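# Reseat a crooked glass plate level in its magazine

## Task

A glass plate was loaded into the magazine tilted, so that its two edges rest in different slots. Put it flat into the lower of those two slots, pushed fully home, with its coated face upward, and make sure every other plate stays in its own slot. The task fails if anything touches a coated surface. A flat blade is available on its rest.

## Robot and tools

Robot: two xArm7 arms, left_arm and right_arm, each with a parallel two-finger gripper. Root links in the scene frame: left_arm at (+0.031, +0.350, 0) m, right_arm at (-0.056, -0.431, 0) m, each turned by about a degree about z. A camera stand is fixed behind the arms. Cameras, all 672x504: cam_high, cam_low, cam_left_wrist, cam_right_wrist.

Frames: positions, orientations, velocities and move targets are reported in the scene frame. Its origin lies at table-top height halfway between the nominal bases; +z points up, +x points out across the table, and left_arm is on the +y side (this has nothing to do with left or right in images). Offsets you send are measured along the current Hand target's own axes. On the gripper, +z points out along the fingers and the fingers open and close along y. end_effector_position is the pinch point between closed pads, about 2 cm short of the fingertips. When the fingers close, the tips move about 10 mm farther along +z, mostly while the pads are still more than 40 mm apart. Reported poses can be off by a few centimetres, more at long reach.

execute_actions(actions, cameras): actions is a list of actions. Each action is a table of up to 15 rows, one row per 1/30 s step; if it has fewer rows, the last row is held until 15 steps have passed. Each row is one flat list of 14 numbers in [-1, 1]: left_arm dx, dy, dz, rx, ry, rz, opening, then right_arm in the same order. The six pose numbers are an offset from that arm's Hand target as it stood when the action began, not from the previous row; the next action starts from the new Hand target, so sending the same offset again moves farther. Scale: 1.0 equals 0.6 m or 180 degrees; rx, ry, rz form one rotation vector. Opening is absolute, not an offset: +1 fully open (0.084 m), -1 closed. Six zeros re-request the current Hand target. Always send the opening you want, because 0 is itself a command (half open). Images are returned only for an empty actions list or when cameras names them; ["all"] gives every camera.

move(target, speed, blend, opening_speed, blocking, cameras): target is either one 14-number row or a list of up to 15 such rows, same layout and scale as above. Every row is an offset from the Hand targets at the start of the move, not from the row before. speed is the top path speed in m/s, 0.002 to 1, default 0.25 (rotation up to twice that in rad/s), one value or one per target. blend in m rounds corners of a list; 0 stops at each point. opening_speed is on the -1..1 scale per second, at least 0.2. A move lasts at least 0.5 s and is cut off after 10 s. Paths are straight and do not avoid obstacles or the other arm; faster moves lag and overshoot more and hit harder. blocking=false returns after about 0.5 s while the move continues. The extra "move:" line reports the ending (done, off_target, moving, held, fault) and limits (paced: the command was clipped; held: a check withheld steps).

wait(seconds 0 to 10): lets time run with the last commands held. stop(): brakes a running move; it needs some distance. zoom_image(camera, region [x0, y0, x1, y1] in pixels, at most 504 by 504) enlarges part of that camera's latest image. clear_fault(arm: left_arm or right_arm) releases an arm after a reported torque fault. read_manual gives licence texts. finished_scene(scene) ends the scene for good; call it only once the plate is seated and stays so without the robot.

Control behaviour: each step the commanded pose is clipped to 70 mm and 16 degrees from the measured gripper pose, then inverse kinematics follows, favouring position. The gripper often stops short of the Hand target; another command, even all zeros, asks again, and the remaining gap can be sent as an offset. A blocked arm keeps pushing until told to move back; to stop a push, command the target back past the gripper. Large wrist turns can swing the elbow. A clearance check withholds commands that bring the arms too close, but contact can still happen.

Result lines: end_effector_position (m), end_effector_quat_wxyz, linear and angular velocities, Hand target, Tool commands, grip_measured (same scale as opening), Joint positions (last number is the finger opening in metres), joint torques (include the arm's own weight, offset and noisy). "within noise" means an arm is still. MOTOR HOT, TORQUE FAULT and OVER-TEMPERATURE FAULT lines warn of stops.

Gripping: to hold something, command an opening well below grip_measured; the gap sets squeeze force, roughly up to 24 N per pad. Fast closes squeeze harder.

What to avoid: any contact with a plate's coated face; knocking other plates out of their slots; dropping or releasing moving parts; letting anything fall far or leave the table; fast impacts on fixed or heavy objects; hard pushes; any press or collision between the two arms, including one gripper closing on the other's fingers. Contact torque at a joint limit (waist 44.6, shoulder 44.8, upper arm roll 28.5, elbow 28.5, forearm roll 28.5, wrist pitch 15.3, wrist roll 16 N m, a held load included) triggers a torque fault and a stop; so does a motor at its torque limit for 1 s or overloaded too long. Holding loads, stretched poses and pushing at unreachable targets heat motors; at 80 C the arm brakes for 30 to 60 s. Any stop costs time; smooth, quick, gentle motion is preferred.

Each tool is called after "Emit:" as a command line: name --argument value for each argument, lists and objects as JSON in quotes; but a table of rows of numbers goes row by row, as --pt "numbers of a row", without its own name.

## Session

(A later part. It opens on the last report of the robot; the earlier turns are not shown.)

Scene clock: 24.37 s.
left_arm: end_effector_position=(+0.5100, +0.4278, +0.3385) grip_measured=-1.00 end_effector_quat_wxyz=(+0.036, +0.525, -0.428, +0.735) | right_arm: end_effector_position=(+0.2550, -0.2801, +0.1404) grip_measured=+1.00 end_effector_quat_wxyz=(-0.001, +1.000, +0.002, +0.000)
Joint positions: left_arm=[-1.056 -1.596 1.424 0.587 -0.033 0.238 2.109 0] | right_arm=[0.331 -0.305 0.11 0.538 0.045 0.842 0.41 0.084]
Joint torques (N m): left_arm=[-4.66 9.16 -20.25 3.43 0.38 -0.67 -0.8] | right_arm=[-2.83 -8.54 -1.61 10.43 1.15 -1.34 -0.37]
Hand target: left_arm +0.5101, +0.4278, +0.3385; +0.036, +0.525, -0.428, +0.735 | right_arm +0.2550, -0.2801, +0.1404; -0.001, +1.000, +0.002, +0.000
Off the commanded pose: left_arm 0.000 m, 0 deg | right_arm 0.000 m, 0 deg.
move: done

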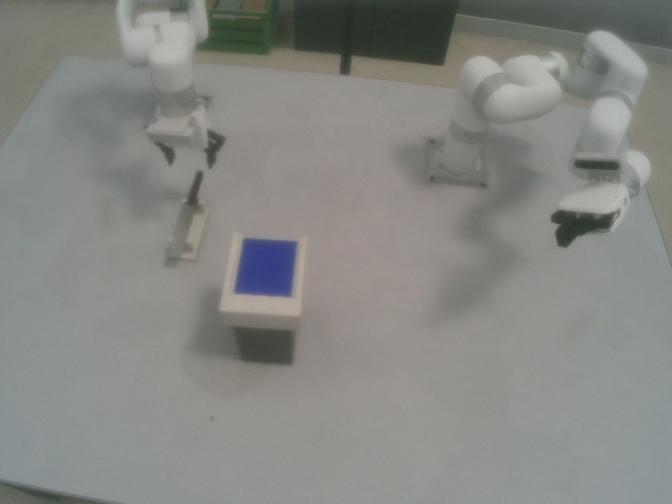

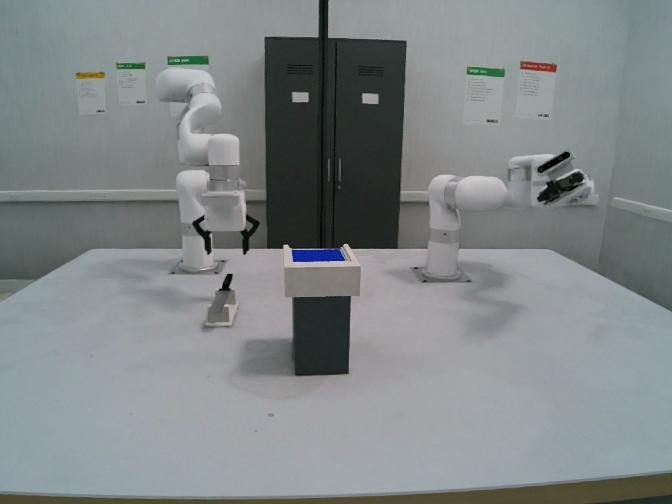

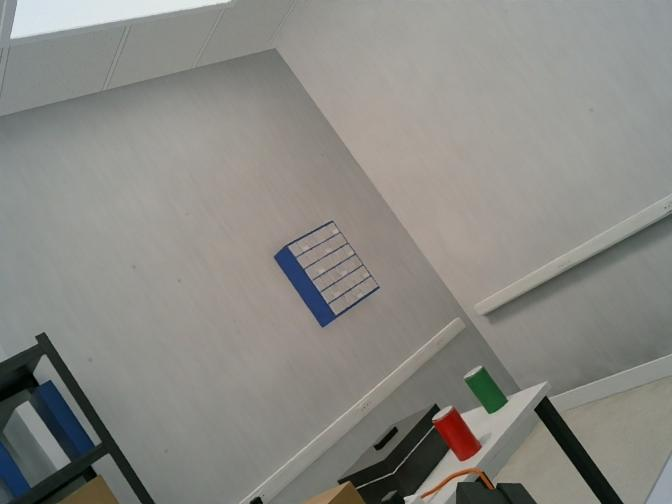

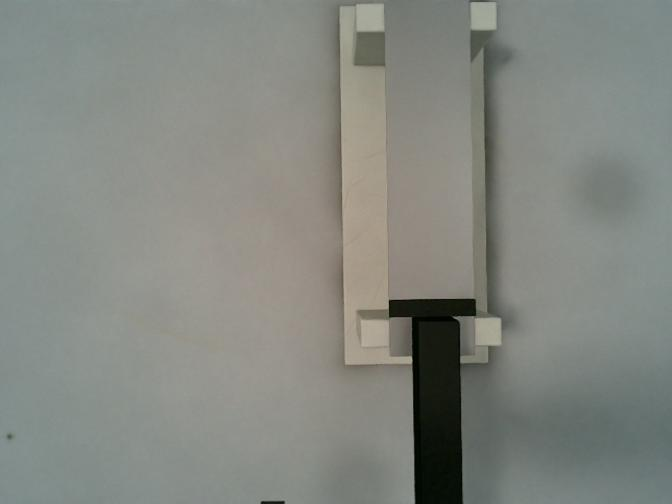

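Emit:
move --target '[0.075,0.612,0.146,-0.0947,-0.0674,-0.195,-1,-0.008,0.003,0.173,0,0.083,0,1]' --cameras '["all"]' --speed 0.2

Emit:
zoom_image --camera "cam_low" --region '[180, 220, 280, 340]'

Scene clock: 26.37 s.
left_arm: end_effector_position=(+0.4504, +0.2986, +0.2653) grip_measured=-1.00 end_effector_quat_wxyz=(+0.145, +0.604, -0.405, +0.671) | right_arm: end_effector_position=(+0.2525, -0.2810, +0.0858) grip_measured=+1.00 end_effector_quat_wxyz=(-0.001, +0.998, +0.002, +0.069)
Joint positions: left_arm=[-1.046 -1.494 1.489 0.226 -0.127 -0.041 1.976 0] | right_arm=[0.31 -0.252 0.166 0.355 -0.045 0.482 0.516 0.084]
Joint torques (N m): left_arm=[4.02 4.35 -15.72 4.19 2.23 0.64 0.66] | right_arm=[-2.95 -7.99 1.44 7.71 -0.86 -2.97 0.6]
Hand target: left_arm +0.4504, +0.2986, +0.2653; +0.145, +0.604, -0.405, +0.671 (not the last commanded pose) | right_arm +0.2525, -0.2810, +0.0858; -0.001, +0.998, +0.002, +0.069 (not the last commanded pose)
Off the commanded pose: left_arm 0.220 m, 24 deg | right_arm 0.049 m, 7 deg.
move: held (left_arm; a check stopped the path), off_target (right_arm; braked when a check withheld steps of left_arm); limits=held
pose unreachable (left arm): on one or more control steps of this call, first in action 0 (counted from 0), this arm could not follow its commanded pose, so it was not sent that pose on those steps. It may still have moved: this result reports where it is.
cause: moving toward the commanded pose would bring two parts of the arm too close to each other (joints 3 (upper arm roll) to 5 (forearm roll) lie between them).

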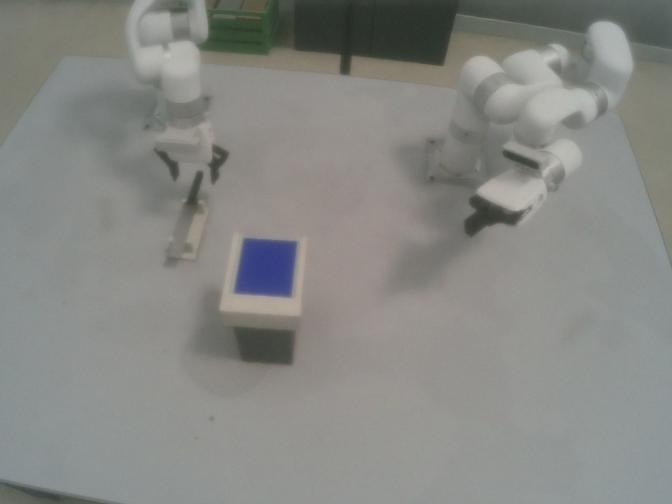

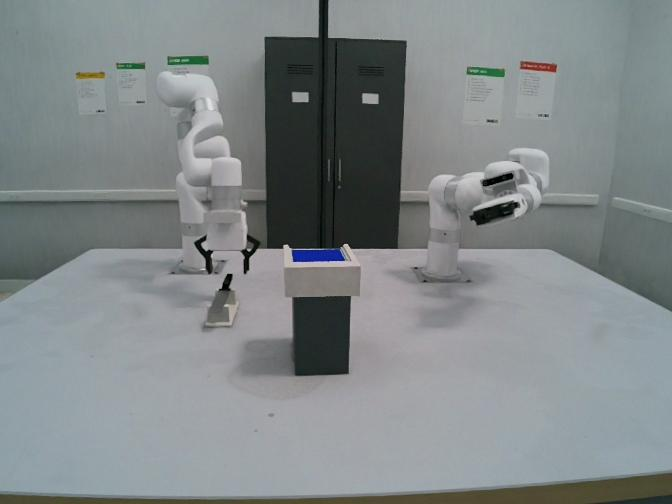

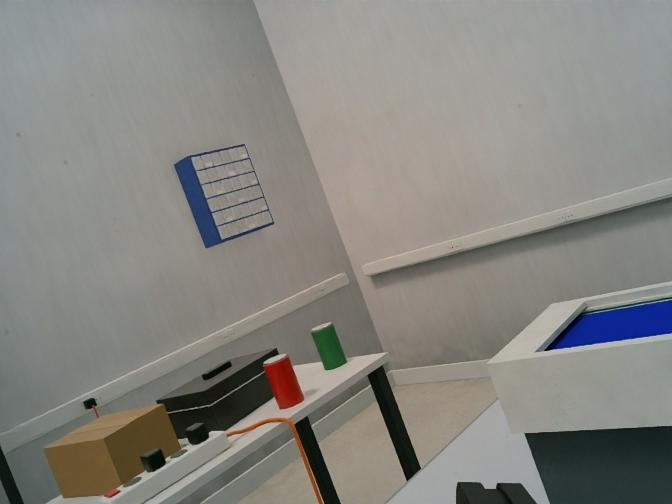

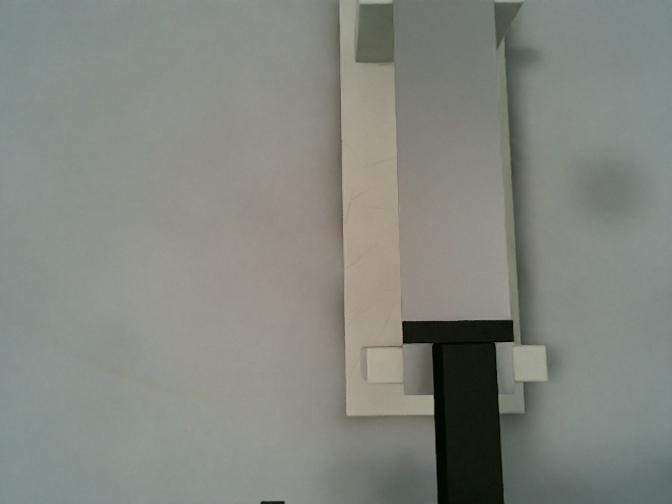

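Scaled by 4.200 from the camera's 672x504 image, which has a finer 960x720 frame.

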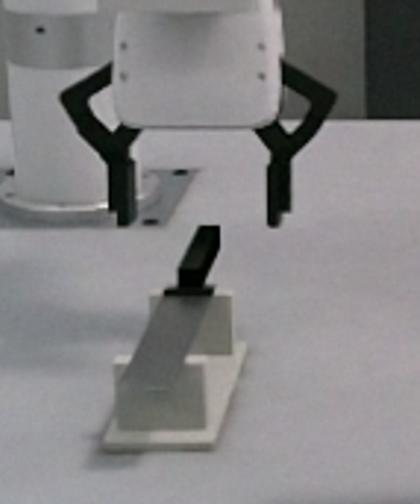

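Emit:
move --target '[0,0,0,0,0,0,-1,-0.014,0,0.1007,0,-0.044,0,-0.17]' --speed 0.12 --cameras '["cam_low","cam_right_wrist"]'

Emit:
zoom_image --camera "cam_low" --region '[180, 220, 280, 340]'

Scene clock: 28.30 s.
left_arm: end_effector_position=(+0.4504, +0.2986, +0.2653) grip_measured=-1.00 end_effector_quat_wxyz=(+0.145, +0.604, -0.405, +0.671) | right_arm: end_effector_position=(+0.2524, -0.2809, +0.0248) grip_measured=-0.18 end_effector_quat_wxyz=(-0.001, +1.000, +0.002, +0.000)
Joint positions: left_arm=[-1.046 -1.494 1.489 0.226 -0.127 -0.041 1.976 0] | right_arm=[0.3 0.021 0.141 0.434 -0.004 0.414 0.449 0.036]
Joint torques (N m): left_arm=[4.27 4.63 -15.93 4.38 2.28 0.53 0.52] | right_arm=[-2.88 -11.33 -1.17 7.87 1.24 -2.81 -0.43]
Hand target: left_arm +0.4504, +0.2986, +0.2653; +0.145, +0.604, -0.405, +0.671 | right_arm +0.2524, -0.2809, +0.0248; -0.001, +1.000, +0.002, +0.000
Off the commanded pose: left_arm 0.000 m, 0 deg | right_arm 0.000 m, 0 deg.
move: done
Images, in order (width x height): cam_low 672x504, cam_right_wrist 672x504.

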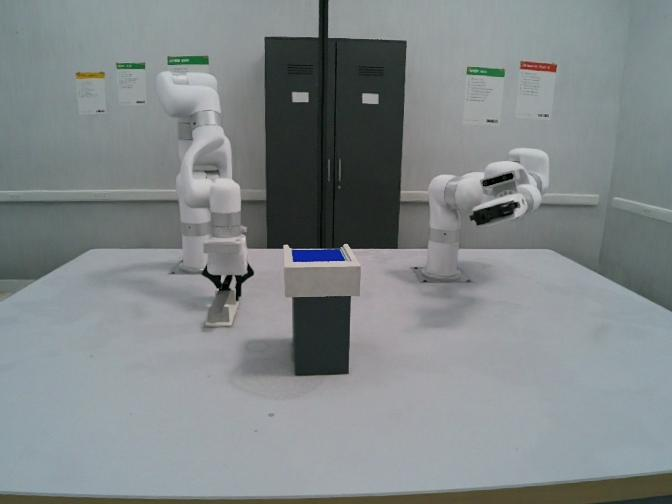

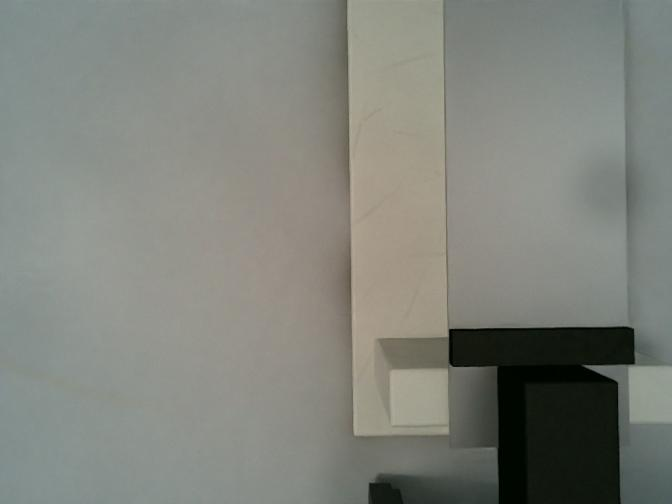

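Scaled by 4.200 from the camera's 672x504 image, which has a finer 960x720 frame.

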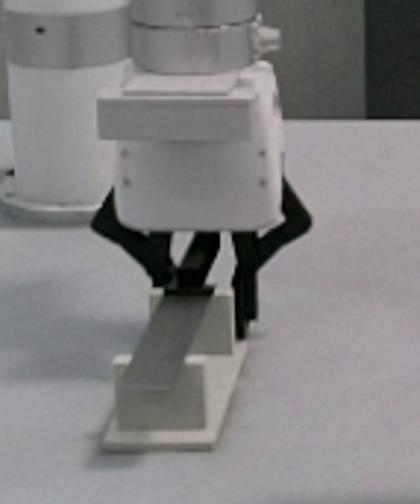

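Emit:
move --pt "0 0 0 0 0 0 -1 0 0.006 0 0 0 0 -0.17" --pt "0 0 0 0 0 0 -1 0.2 0.006 0 0 0 0 -0.17" --speed 0.05 --cameras '["cam_low","cam_right_wrist","cam_high"]'

Scene clock: 30.03 s.
left_arm: end_effector_position=(+0.4504, +0.2986, +0.2653) grip_measured=-1.00 end_effector_quat_wxyz=(+0.145, +0.604, -0.405, +0.671) | right_arm: end_effector_position=(+0.2611, -0.2873, +0.0213) grip_measured=-0.18 end_effector_quat_wxyz=(+0.003, +1.000, +0.003, -0.007)
Joint positions: left_arm=[-1.046 -1.494 1.489 0.226 -0.127 -0.041 1.976 0] | right_arm=[0.286 0.053 0.127 0.465 -0.014 0.426 0.427 0.036]
Joint torques (N m): left_arm=[3.8 4.39 -15.43 4.1 2.18 0.57 0.56] | right_arm=[-0.22 2.1 0.04 1.22 -0.01 1.59 0.05]
Hand target: left_arm +0.4504, +0.2986, +0.2653; +0.145, +0.604, -0.405, +0.671 | right_arm +0.2611, -0.2873, +0.0213; +0.003, +1.000, +0.003, -0.007 (not the last commanded pose)
Tool commands: left_gripper/opening=-1.0 right_gripper/opening=-0.17
Off the commanded pose: left_arm 0.000 m, 0 deg | right_arm 0.111 m, 1 deg.
TORQUE FAULT: the external load on joint 4 (elbow) of the right arm reached its load limit, and that arm stopped. The contact can be on any part of that arm beyond that joint, not only on its tool. A torque fault puts only its own arm into a fault stop. That arm's remaining commands of this call were not run. The hold on joint 4 (elbow) of that arm was moved back by the arm itself, up to 3 degrees, as the stop began, but a joint of that arm was then at its load limit, so every hold on that arm was set where that arm was. That arm may still press on what stopped it. That arm is still stopped at the end of this call. While its stop runs, that arm, its gripper or tool too, takes no new command.
CLEAR FAULT: the right arm stays stopped (state 4) until you call clear_fault(arm="right_arm").
End effector pose when the fault began: right_arm: position (+0.2671, -0.2851, +0.0238), quat_wxyz (+0.001, +1.000, +0.003, -0.004)
Joint positions when the fault began: right_arm=[0.285 0.059 0.126 0.481 -0.014 0.43 0.427 0.036]
move: fault (right_arm); path passed 1 of 2 targets
Images, in order (width x height): cam_high 672x504, cam_low 672x504, cam_right_wrist 672x504.

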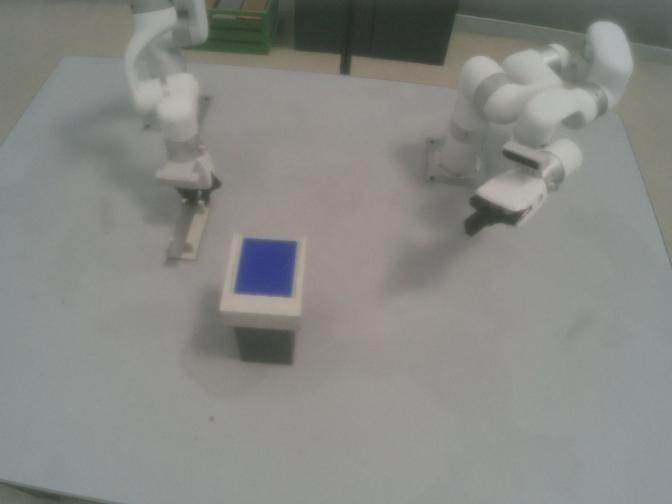

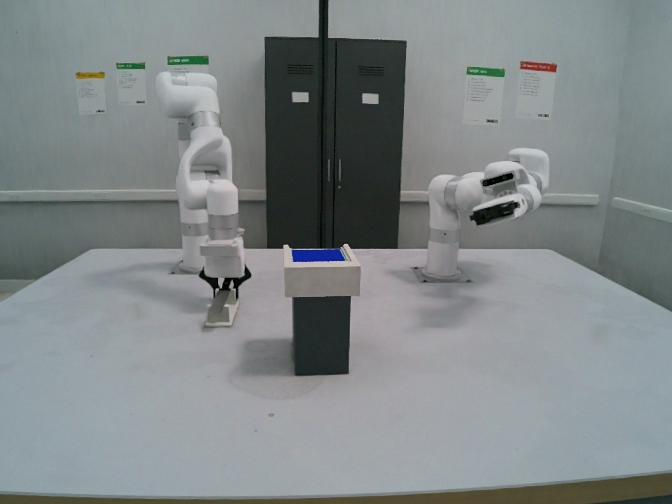

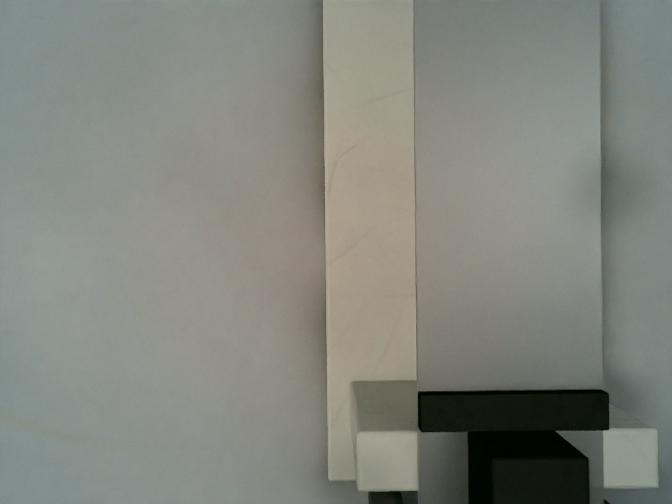

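Emit:
clear_fault --arm "right_arm"

Emit:
move --target '[0,0,0,0,0,0,-1,-0.02,0.0,-0.02,0,0,0,0]' --speed 0.08 --cameras '["cam_right_wrist"]'

Scene clock: 30.73 s.
left_arm: end_effector_position=(+0.4504, +0.2986, +0.2653) grip_measured=-1.00 end_effector_quat_wxyz=(+0.145, +0.604, -0.405, +0.671) | right_arm: end_effector_position=(+0.2611, -0.2873, +0.0213) grip_measured=-0.18 end_effector_quat_wxyz=(+0.003, +1.000, +0.003, -0.007)
Joint positions: left_arm=[-1.046 -1.494 1.489 0.226 -0.127 -0.041 1.976 0] | right_arm=[0.286 0.053 0.127 0.465 -0.014 0.427 0.427 0.036]
Joint torques (N m): left_arm=[4.24 4.51 -15.44 4.24 2.24 0.59 0.41] | right_arm=[-0.11 2.24 0.09 1.02 -0.03 1.8 -0.07]
Hand target: left_arm +0.4504, +0.2986, +0.2653; +0.145, +0.604, -0.405, +0.671 | right_arm +0.2611, -0.2873, +0.0213; +0.003, +1.000, +0.003, -0.007 (not the last commanded pose)
Tool commands: left_gripper/opening=-1.0 right_gripper/opening=-0.17
Off the commanded pose: left_arm 0.000 m, 0 deg | right_arm 0.111 m, 1 deg.
TORQUE FAULT, CONTINUED: the right arm's stop, for the torque fault of joint 4 (elbow) that an earlier result reported, is over. The call counts as one of the actions that you can send in this scene. The hold on joint 4 (elbow) of that arm was moved back by the arm itself, up to 3 degrees, as the stop began, but a joint of that arm was then at its load limit, so every hold on that arm was set where that arm was. That arm's target is now where it stood when the stop ended, not its last command. That arm's gripper keeps its grip as last carried out, and that arm accepts commands again: back off and push less far.
CLEAR FAULT: your call cleared the right arm's torque fault. If a joint's load stays at its limit, that arm stops again at once.

Scene clock: 31.60 s.
left_arm: end_effector_position=(+0.4504, +0.2986, +0.2653) grip_measured=-1.00 end_effector_quat_wxyz=(+0.145, +0.604, -0.405, +0.671) | right_arm: end_effector_position=(+0.2493, -0.2874, +0.0335) grip_measured=-0.01 end_effector_quat_wxyz=(+0.003, +1.000, +0.003, -0.007)
Joint positions: left_arm=[-1.046 -1.494 1.489 0.226 -0.127 -0.041 1.976 0] | right_arm=[0.294 -0.02 0.137 0.429 0.008 0.464 0.424 0.044]
Joint torques (N m): left_arm=[4.15 4.31 -15.48 4.44 2.21 0.48 0.73] | right_arm=[2.16 -14.22 1.74 6.55 1.15 -1.1 -0.43]
Hand target: left_arm +0.4504, +0.2986, +0.2653; +0.145, +0.604, -0.405, +0.671 | right_arm +0.2493, -0.2874, +0.0335; +0.003, +1.000, +0.003, -0.007
Off the commanded pose: left_arm 0.000 m, 0 deg | right_arm 0.000 m, 0 deg.
move: done
Images, in order (width x height): cam_right_wrist 672x504.

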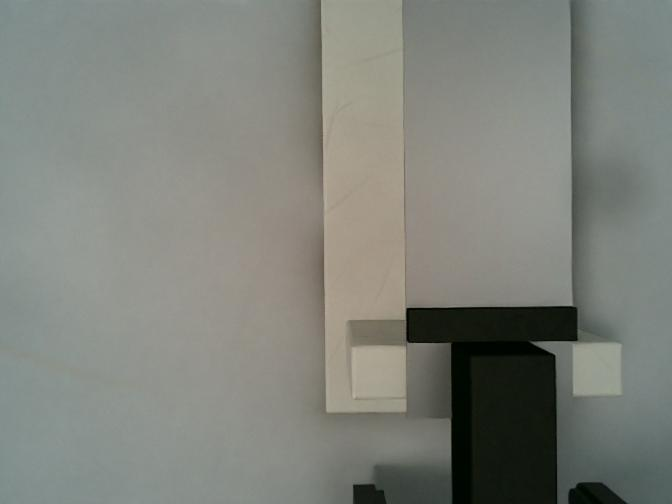

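Emit:
move --pt "0 0 0 0 0 0 -1 0.004 0.006 0 0 0 0 0" --pt "0 0 0 0 0 0 -1 0.004 0.006 0 0 0 0 -1" --speed 0.08 --opening_speed 0.6 --cameras '["cam_right_wrist"]'

Scene clock: 34.40 s.
left_arm: end_effector_position=(+0.4504, +0.2986, +0.2653) grip_measured=-1.00 end_effector_quat_wxyz=(+0.145, +0.604, -0.405, +0.671) | right_arm: end_effector_position=(+0.2517, -0.2910, +0.0335) grip_measured=-0.69 end_effector_quat_wxyz=(+0.003, +1.000, +0.003, -0.007)
Joint positions: left_arm=[-1.046 -1.494 1.489 0.226 -0.127 -0.041 1.976 0] | right_arm=[0.288 -0.018 0.13 0.432 0.007 0.464 0.413 0.014]
Joint torques (N m): left_arm=[4.24 4.11 -15.58 4 2.29 0.52 0.42] | right_arm=[-0.67 -11.87 0.8 7.04 -0.53 -1.91 0.13]
Hand target: left_arm +0.4504, +0.2986, +0.2653; +0.145, +0.604, -0.405, +0.671 | right_arm +0.2517, -0.2909, +0.0335; +0.003, +1.000, +0.003, -0.007
Off the commanded pose: left_arm 0.000 m, 0 deg | right_arm 0.000 m, 0 deg.
move: done
Images, in order (width x height): cam_right_wrist 672x504.

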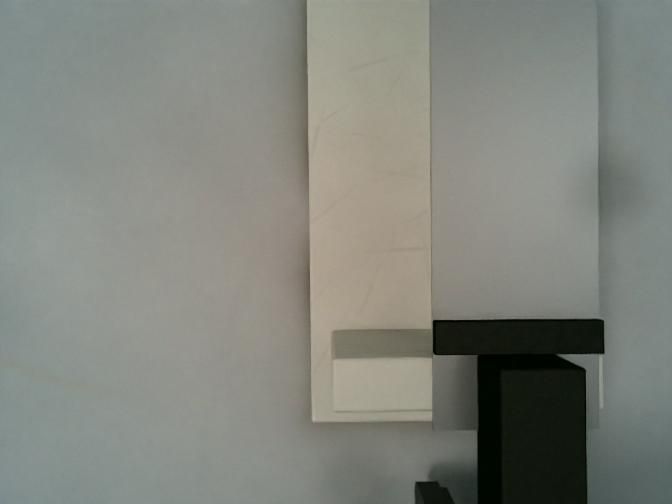

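Emit:
move --pt "0 0 0 0 0 0 -1 0 0 -0.05 0 0 0 -1" --pt "0 0 0 0 0 0 -1 0.125 -0.014 -0.05 0 0 0 -1" --speed 0.12 --cameras '["cam_right_wrist","cam_low"]'

Emit:
zoom_image --camera "cam_low" --region '[180, 200, 300, 340]'

Scene clock: 36.60 s.
left_arm: end_effector_position=(+0.4504, +0.2986, +0.2653) grip_measured=-1.00 end_effector_quat_wxyz=(+0.145, +0.604, -0.405, +0.671) | right_arm: end_effector_position=(+0.2673, -0.2938, +0.0580) grip_measured=-0.69 end_effector_quat_wxyz=(+0.016, +0.999, +0.004, -0.040)
Joint positions: left_arm=[-1.046 -1.494 1.489 0.226 -0.127 -0.041 1.976 0] | right_arm=[0.275 -0.02 0.117 0.553 0.005 0.659 0.387 0.014]
Joint torques (N m): left_arm=[4.11 4.51 -15.5 4.15 2.08 0.67 0.57] | right_arm=[-2.25 -15.56 -1.26 9.04 -0.12 -1.25 0.05]
Hand target: left_arm +0.4504, +0.2986, +0.2653; +0.145, +0.604, -0.405, +0.671 | right_arm +0.2673, -0.2938, +0.0580; +0.016, +0.999, +0.004, -0.040 (not the last commanded pose)
Tool commands: left_gripper/opening=-1.0 right_gripper/opening=-1.0
Off the commanded pose: left_arm 0.000 m, 0 deg | right_arm 0.061 m, 4 deg.
TORQUE FAULT: the external load on joint 6 (wrist pitch) of the right arm reached its load limit, and that arm stopped. The contact can be on any part of that arm beyond that joint, not only on its tool. A torque fault puts only its own arm into a fault stop. That arm's remaining commands of this call were not run. The hold on joint 6 (wrist pitch) of that arm was moved back by the arm itself, up to 3 degrees, as the stop began. That arm is still stopped at the end of this call. While its stop runs, that arm, its gripper or tool too, takes no new command.
CLEAR FAULT: the right arm stays stopped (state 4) until you call clear_fault(arm="right_arm").
End effector pose when the fault began: right_arm: position (+0.2799, -0.2887, +0.0615), quat_wxyz (+0.006, +1.000, +0.004, -0.015)
Joint positions when the fault began: right_arm=[0.275 -0.022 0.117 0.552 0.005 0.606 0.387 0.014]
move: fault (right_arm); path passed 1 of 2 targets
Images, in order (width x height): cam_low 672x504, cam_right_wrist 672x504.

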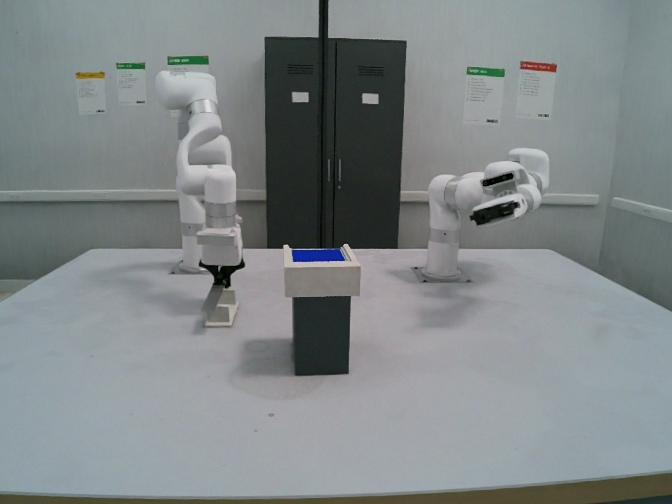

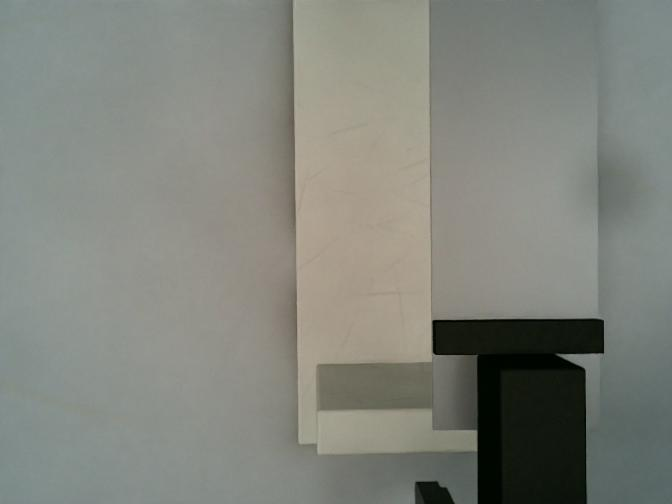

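Scaled by 3.600 from the camera's 672x504 image, which has a finer 960x720 frame.

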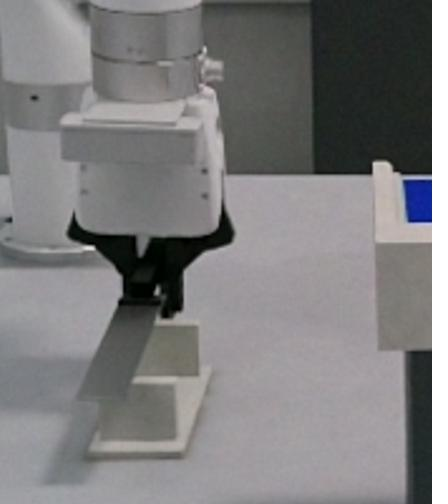

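Emit:
clear_fault --arm "right_arm"

Emit:
move --target '[0,0,0,0,0,0,-1,-0.01,0,-0.07,0,0,0,-1]' --speed 0.12 --cameras '["cam_right_wrist"]'

Scene clock: 36.87 s.
left_arm: end_effector_position=(+0.4504, +0.2986, +0.2653) grip_measured=-1.00 end_effector_quat_wxyz=(+0.145, +0.604, -0.405, +0.671) | right_arm: end_effector_position=(+0.2673, -0.2938, +0.0580) grip_measured=-0.69 end_effector_quat_wxyz=(+0.016, +0.999, +0.004, -0.040)
Joint positions: left_arm=[-1.046 -1.494 1.489 0.226 -0.127 -0.041 1.976 0] | right_arm=[0.275 -0.02 0.117 0.553 0.005 0.659 0.387 0.014]
Joint torques (N m): left_arm=[4.26 4.09 -15.2 3.88 2.15 0.6 0.53] | right_arm=[-2.19 -15.69 -1.21 8.96 -0.28 -1.19 0.01]
Hand target: left_arm +0.4504, +0.2986, +0.2653; +0.145, +0.604, -0.405, +0.671 | right_arm +0.2673, -0.2938, +0.0580; +0.016, +0.999, +0.004, -0.040 (not the last commanded pose)
Tool commands: left_gripper/opening=-1.0 right_gripper/opening=-1.0
Off the commanded pose: left_arm 0.000 m, 0 deg | right_arm 0.061 m, 4 deg.
TORQUE FAULT, CONTINUED: the right arm's stop, for the torque fault of joint 6 (wrist pitch) that an earlier result reported, is over. The call counts as one of the actions that you can send in this scene. The hold on joint 6 (wrist pitch) of that arm was moved back by the arm itself, up to 3 degrees, as the stop began. That arm's target is now where it stood when the stop ended, not its last command. That arm's gripper keeps its grip as last carried out, and that arm accepts commands again: back off and push less far.
CLEAR FAULT: your call cleared the right arm's torque fault. If a joint's load stays at its limit, that arm stops again at once.

Scene clock: 37.80 s.
left_arm: end_effector_position=(+0.4504, +0.2986, +0.2653) grip_measured=-1.00 end_effector_quat_wxyz=(+0.145, +0.604, -0.405, +0.671) | right_arm: end_effector_position=(+0.2647, -0.2925, +0.1003) grip_measured=-0.69 end_effector_quat_wxyz=(+0.016, +0.999, +0.004, -0.040)
Joint positions: left_arm=[-1.046 -1.494 1.489 0.226 -0.127 -0.041 1.976 0] | right_arm=[0.28 -0.139 0.119 0.58 0.025 0.805 0.378 0.014]
Joint torques (N m): left_arm=[4.08 4.4 -15.15 4.11 2.08 0.62 0.5] | right_arm=[1.89 -14.6 -0.58 10.04 1.14 -1.22 -0.46]
Hand target: left_arm +0.4504, +0.2986, +0.2653; +0.145, +0.604, -0.405, +0.671 | right_arm +0.2647, -0.2925, +0.1003; +0.016, +0.999, +0.004, -0.040
Off the commanded pose: left_arm 0.000 m, 0 deg | right_arm 0.000 m, 0 deg.
move: done
Images, in order (width x height): cam_right_wrist 672x504.

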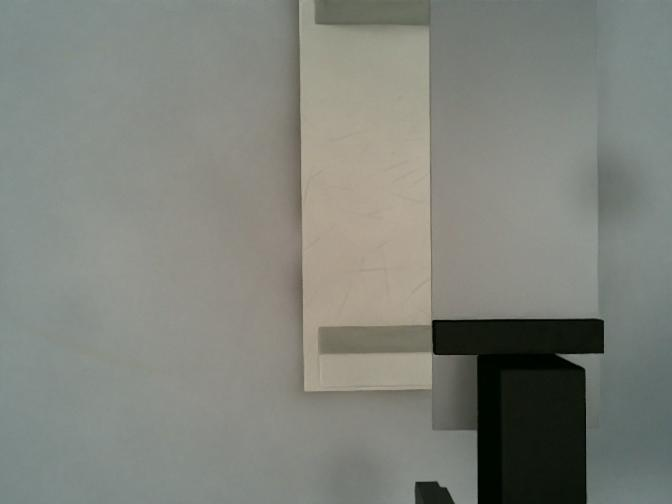

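Emit:
move --target '[0,0,0,0,0,0,-1,0,0,-0.03,0.0083,0.021,0.0006,-1]' --speed 0.15

Scene clock: 39.03 s.
left_arm: end_effector_position=(+0.4504, +0.2986, +0.2653) grip_measured=-1.00 end_effector_quat_wxyz=(+0.145, +0.604, -0.405, +0.671) | right_arm: end_effector_position=(+0.2661, -0.2919, +0.1182) grip_measured=-0.69 end_effector_quat_wxyz=(+0.003, +1.000, +0.003, -0.007)
Joint positions: left_arm=[-1.046 -1.494 1.489 0.226 -0.127 -0.041 1.976 0] | right_arm=[0.283 -0.226 0.116 0.54 0.037 0.781 0.371 0.014]
Joint torques (N m): left_arm=[4.3 4.55 -15.22 4.32 2.17 0.6 0.6] | right_arm=[2.26 -13.02 -1.53 8.8 1.19 -2.89 -0.41]
Hand target: left_arm +0.4504, +0.2986, +0.2653; +0.145, +0.604, -0.405, +0.671 | right_arm +0.2661, -0.2919, +0.1183; +0.003, +1.000, +0.003, -0.007
Off the commanded pose: left_arm 0.000 m, 0 deg | right_arm 0.000 m, 0 deg.
move: done

Emit:
move --pt "0 0 0 0 0 0 -1 0.101 -0.0165 0 0 0 0 -1" --pt "0 0 0 0 0 0 -1 0.101 -0.0165 0.115 0 0 0 -1" --speed 0.12 --cameras '["cam_right_wrist","cam_low"]'

Emit:
zoom_image --camera "cam_low" --region '[180, 220, 280, 340]'

Scene clock: 41.10 s.
left_arm: end_effector_position=(+0.4504, +0.2986, +0.2653) grip_measured=-1.00 end_effector_quat_wxyz=(+0.145, +0.604, -0.405, +0.671) | right_arm: end_effector_position=(+0.3257, -0.2820, +0.0484) grip_measured=-0.69 end_effector_quat_wxyz=(+0.003, +1.000, +0.003, -0.007)
Joint positions: left_arm=[-1.046 -1.494 1.489 0.226 -0.127 -0.041 1.976 0] | right_arm=[0.262 0.133 0.1 0.69 -0.025 0.574 0.383 0.014]
Joint torques (N m): left_arm=[4.18 4.39 -15.08 4.03 1.97 0.46 0.7] | right_arm=[1.88 -15.66 -0.98 9.11 -0.86 -2.94 0.51]
Hand target: left_arm +0.4504, +0.2986, +0.2653; +0.145, +0.604, -0.405, +0.671 | right_arm +0.3257, -0.2820, +0.0483; +0.003, +1.000, +0.003, -0.007
Off the commanded pose: left_arm 0.000 m, 0 deg | right_arm 0.000 m, 0 deg.
move: done
Images, in order (width x height): cam_low 672x504, cam_right_wrist 672x504.

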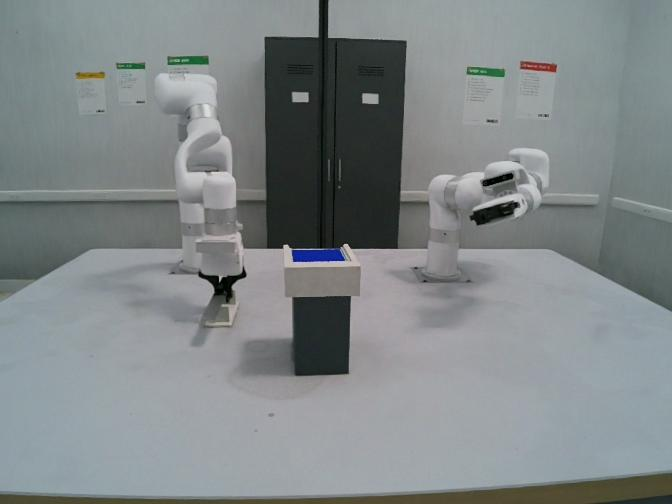

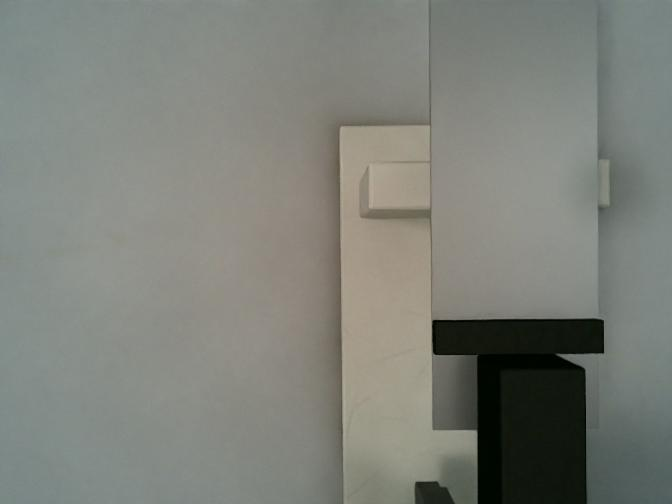

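Scaled by 4.200 from the camera's 672x504 image, which has a finer 960x720 frame.

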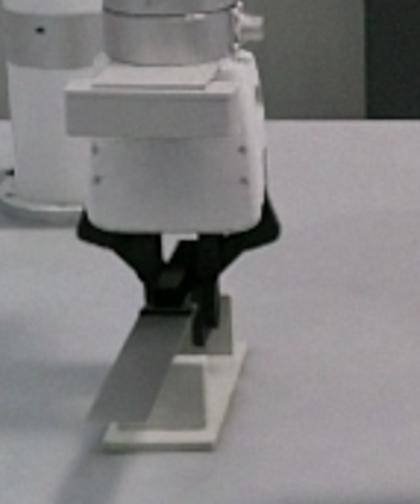

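Emit:
move --target '[0,0,0,0,0,0,-1,0,0,0.0215,0,0,0,-1]' --speed 0.03 --cameras '["cam_right_wrist","cam_low"]'

Emit:
zoom_image --camera "cam_low" --region '[180, 220, 280, 340]'

Scene clock: 42.17 s.
left_arm: end_effector_position=(+0.4504, +0.2986, +0.2653) grip_measured=-1.00 end_effector_quat_wxyz=(+0.145, +0.604, -0.405, +0.671) | right_arm: end_effector_position=(+0.3255, -0.2821, +0.0355) grip_measured=-0.69 end_effector_quat_wxyz=(+0.003, +1.000, +0.003, -0.007)
Joint positions: left_arm=[-1.046 -1.494 1.489 0.226 -0.127 -0.041 1.976 0] | right_arm=[0.263 0.168 0.097 0.686 -0.033 0.534 0.389 0.014]
Joint torques (N m): left_arm=[4.25 4.17 -14.99 4.15 2.27 0.59 0.47] | right_arm=[2.39 -15.77 -0.88 7.32 -0.99 -3.02 0.55]
Hand target: left_arm +0.4504, +0.2986, +0.2653; +0.145, +0.604, -0.405, +0.671 | right_arm +0.3255, -0.2821, +0.0354; +0.003, +1.000, +0.003, -0.007
Off the commanded pose: left_arm 0.000 m, 0 deg | right_arm 0.000 m, 0 deg.
move: done
Images, in order (width x height): cam_low 672x504, cam_right_wrist 672x504.

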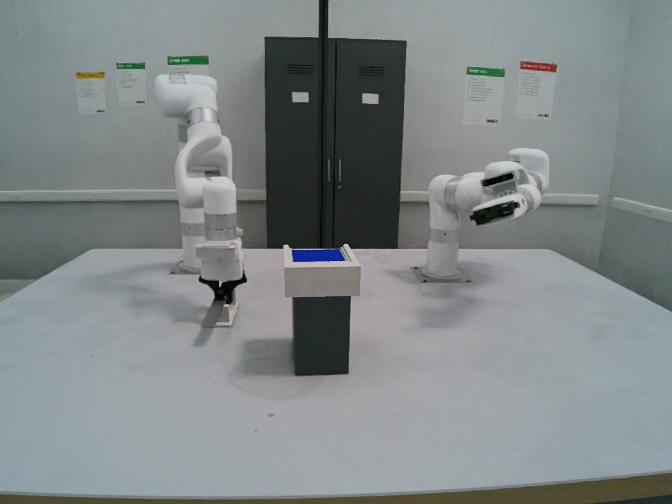

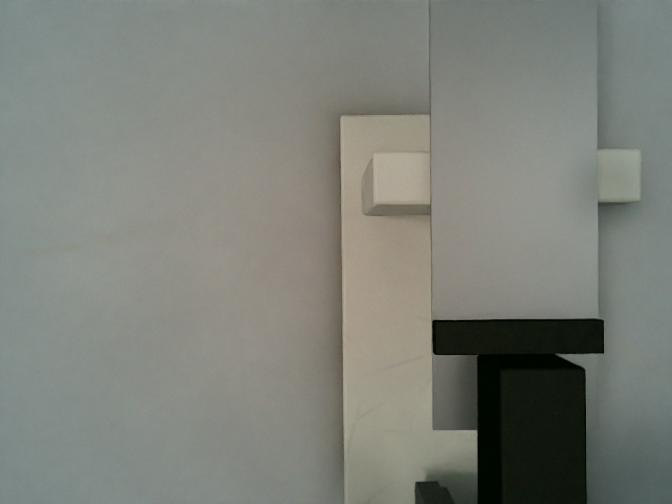

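Scaled by 4.200 from the camera's 672x504 image, which has a finer 960x720 frame.

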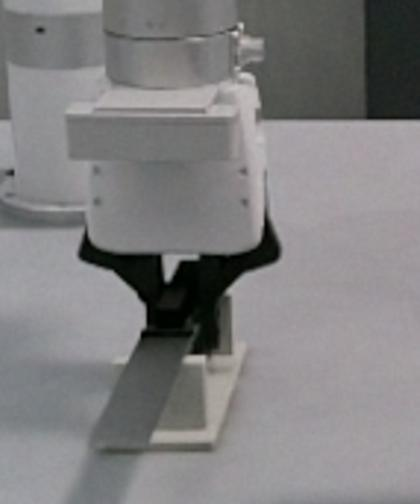

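Emit:
move --pt "0 0 0 0 0 0 -1 0 0 0.0035 0 0 0 -1" --pt "0 0 0 0 0 0 -1 0 0 0.0035 0 0 0 -0.2" --speed 0.03 --opening_speed 0.5 --cameras '["cam_right_wrist","cam_low"]'

Emit:
zoom_image --camera "cam_low" --region '[180, 220, 280, 340]'

Scene clock: 44.90 s.
left_arm: end_effector_position=(+0.4504, +0.2986, +0.2653) grip_measured=-1.00 end_effector_quat_wxyz=(+0.145, +0.604, -0.405, +0.671) | right_arm: end_effector_position=(+0.3255, -0.2821, +0.0333) grip_measured=-0.22 end_effector_quat_wxyz=(+0.003, +1.000, +0.003, -0.007)
Joint positions: left_arm=[-1.046 -1.494 1.489 0.226 -0.127 -0.041 1.976 0] | right_arm=[0.263 0.174 0.097 0.685 -0.035 0.528 0.39 0.035]
Joint torques (N m): left_arm=[3.87 4.57 -14.66 4.09 2.08 0.4 0.65] | right_arm=[2.11 -19.07 0.51 8.61 -0.41 -2.75 0.35]
Hand target: left_arm +0.4504, +0.2986, +0.2653; +0.145, +0.604, -0.405, +0.671 | right_arm +0.3255, -0.2821, +0.0333; +0.003, +1.000, +0.003, -0.007
Off the commanded pose: left_arm 0.000 m, 0 deg | right_arm 0.000 m, 0 deg.
move: done
Images, in order (width x height): cam_low 672x504, cam_right_wrist 672x504.

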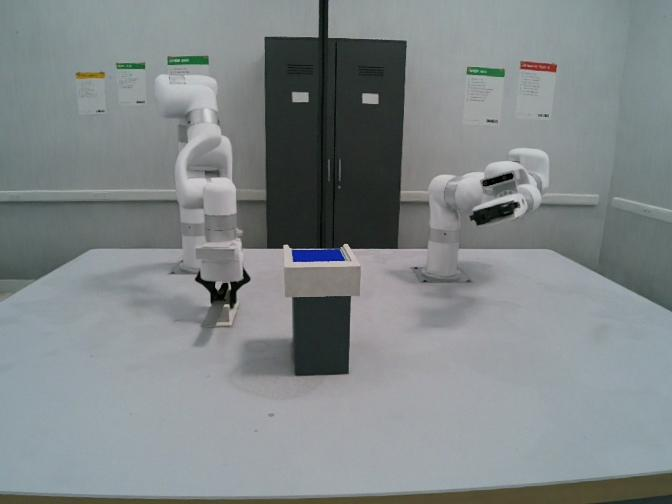

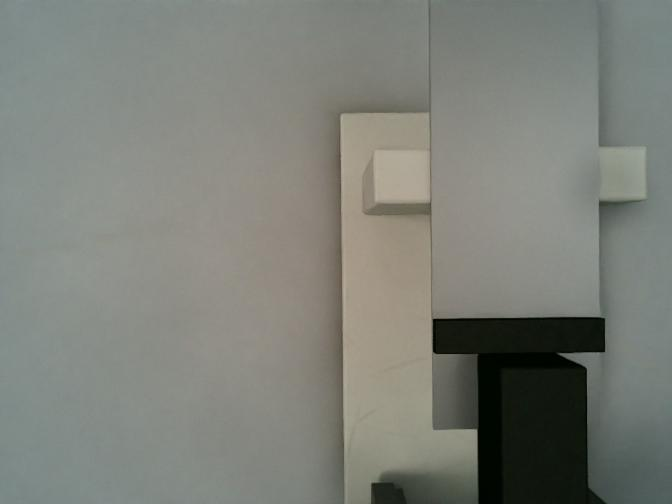

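Scaled by 4.200 from the camera's 672x504 image, which has a finer 960x720 frame.

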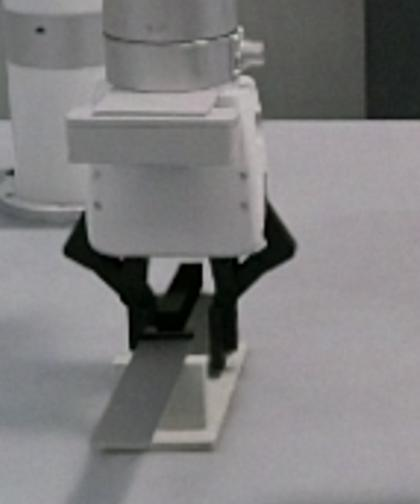

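Emit:
move --pt "0 0 0 0 0 0 -1 0 0 -0.1 0 0 0 0.3" --pt "0 0 0 0 0 0 -1 0.021 0.003 -0.128 0.0013 0.282 0.0026 0.3" --speed 0.15 --cameras '["cam_right_wrist","cam_low"]'

Emit:
zoom_image --camera "cam_low" --region '[180, 220, 280, 340]'

Scene clock: 52.43 s.
left_arm: end_effector_position=(+0.4504, +0.2986, +0.2653) grip_measured=-1.00 end_effector_quat_wxyz=(+0.145, +0.604, -0.405, +0.671) | right_arm: end_effector_position=(+0.3392, -0.2833, +0.1100) grip_measured=+0.29 end_effector_quat_wxyz=(-0.001, +0.907, +0.000, +0.422)
Joint positions: left_arm=[-1.046 -1.494 1.489 0.226 -0.127 -0.041 1.976 0] | right_arm=[-0.087 -0.147 0.489 0.459 -2.276 0.342 2.627 0.056]
Joint torques (N m): left_arm=[3.78 3.99 -14.51 3.96 1.81 0.58 0.51] | right_arm=[2.29 -11.09 -2.26 7.01 -0.63 1.22 0.57]
Hand target: left_arm +0.4504, +0.2986, +0.2653; +0.145, +0.604, -0.405, +0.671 | right_arm +0.3392, -0.2833, +0.1100; -0.001, +0.907, +0.000, +0.422
Off the commanded pose: left_arm 0.000 m, 0 deg | right_arm 0.000 m, 0 deg.
move: done
Images, in order (width x height): cam_low 672x504, cam_right_wrist 672x504.

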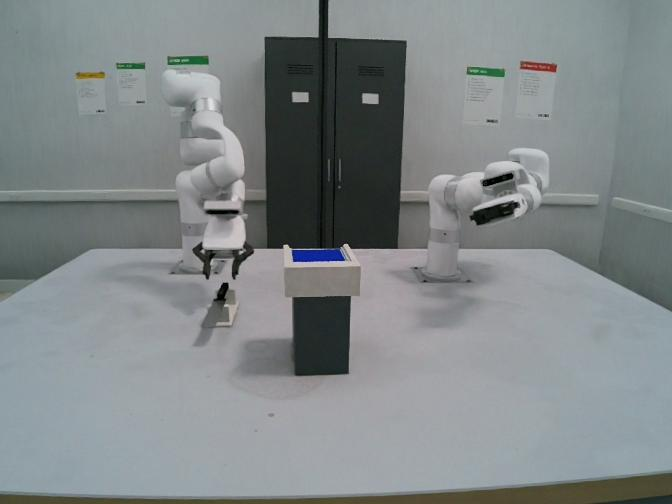

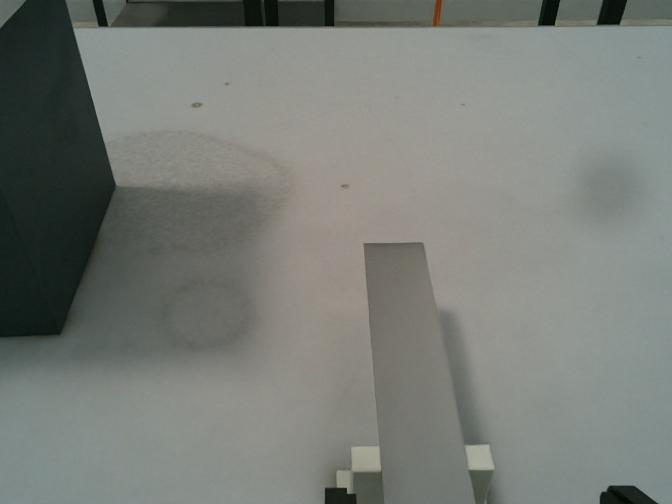

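Scaled by 4.200 from the camera's 672x504 image, which has a finer 960x720 frame.

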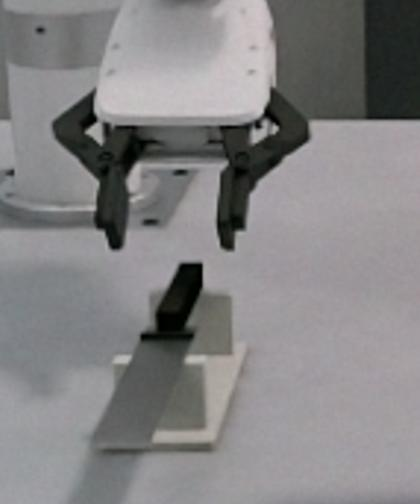

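Emit:
move --target '[0,0,0,0,0,0,-1,-0.0804,-0.002,0.0675,0,0,0,0.3]' --speed 0.08 --cameras '["cam_right_wrist","cam_low"]'

Emit:
zoom_image --camera "cam_low" --region '[180, 220, 280, 340]'

Scene clock: 53.93 s.
left_arm: end_effector_position=(+0.4504, +0.2986, +0.2653) grip_measured=-1.00 end_effector_quat_wxyz=(+0.145, +0.604, -0.405, +0.671) | right_arm: end_effector_position=(+0.3391, -0.2821, +0.0470) grip_measured=+0.29 end_effector_quat_wxyz=(-0.001, +0.907, +0.000, +0.422)
Joint positions: left_arm=[-1.046 -1.494 1.489 0.226 -0.127 -0.041 1.976 0] | right_arm=[-0.065 0.106 0.51 0.465 -2.42 0.585 2.77 0.056]
Joint torques (N m): left_arm=[3.45 4.5 -14.5 4 2 0.5 0.39] | right_arm=[1.85 -10.48 0.16 7.05 -0.8 1.2 0.59]
Hand target: left_arm +0.4504, +0.2986, +0.2653; +0.145, +0.604, -0.405, +0.671 | right_arm +0.3391, -0.2821, +0.0470; -0.001, +0.907, +0.000, +0.422
Off the commanded pose: left_arm 0.000 m, 0 deg | right_arm 0.000 m, 0 deg.
move: done
Images, in order (width x height): cam_low 672x504, cam_right_wrist 672x504.

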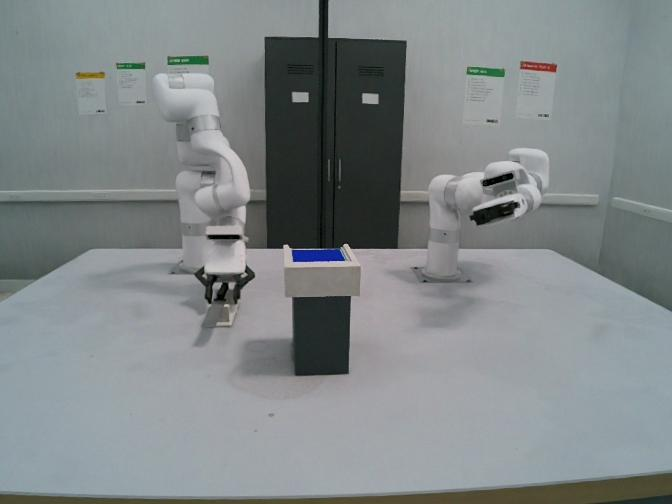

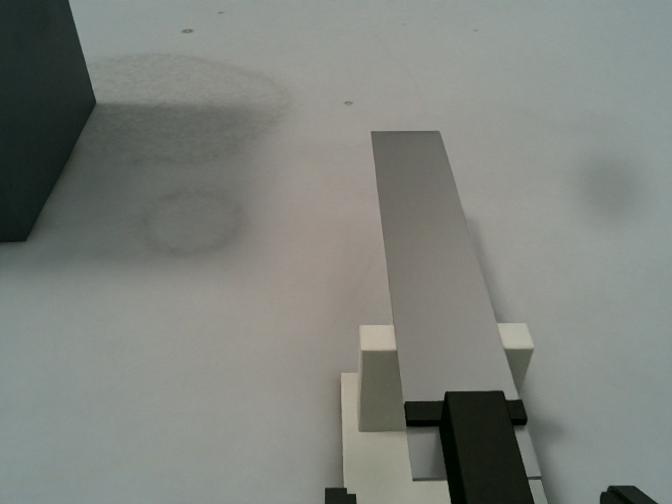

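Scaled by 4.200 from the camera's 672x504 image, which has a finer 960x720 frame.

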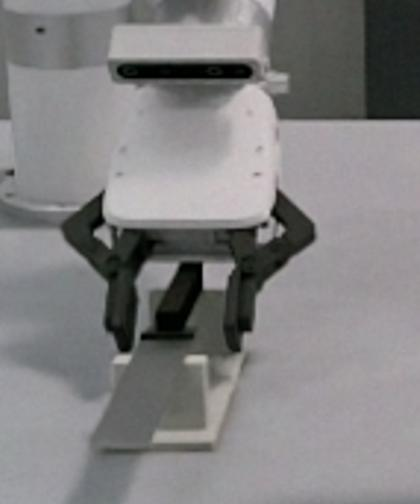

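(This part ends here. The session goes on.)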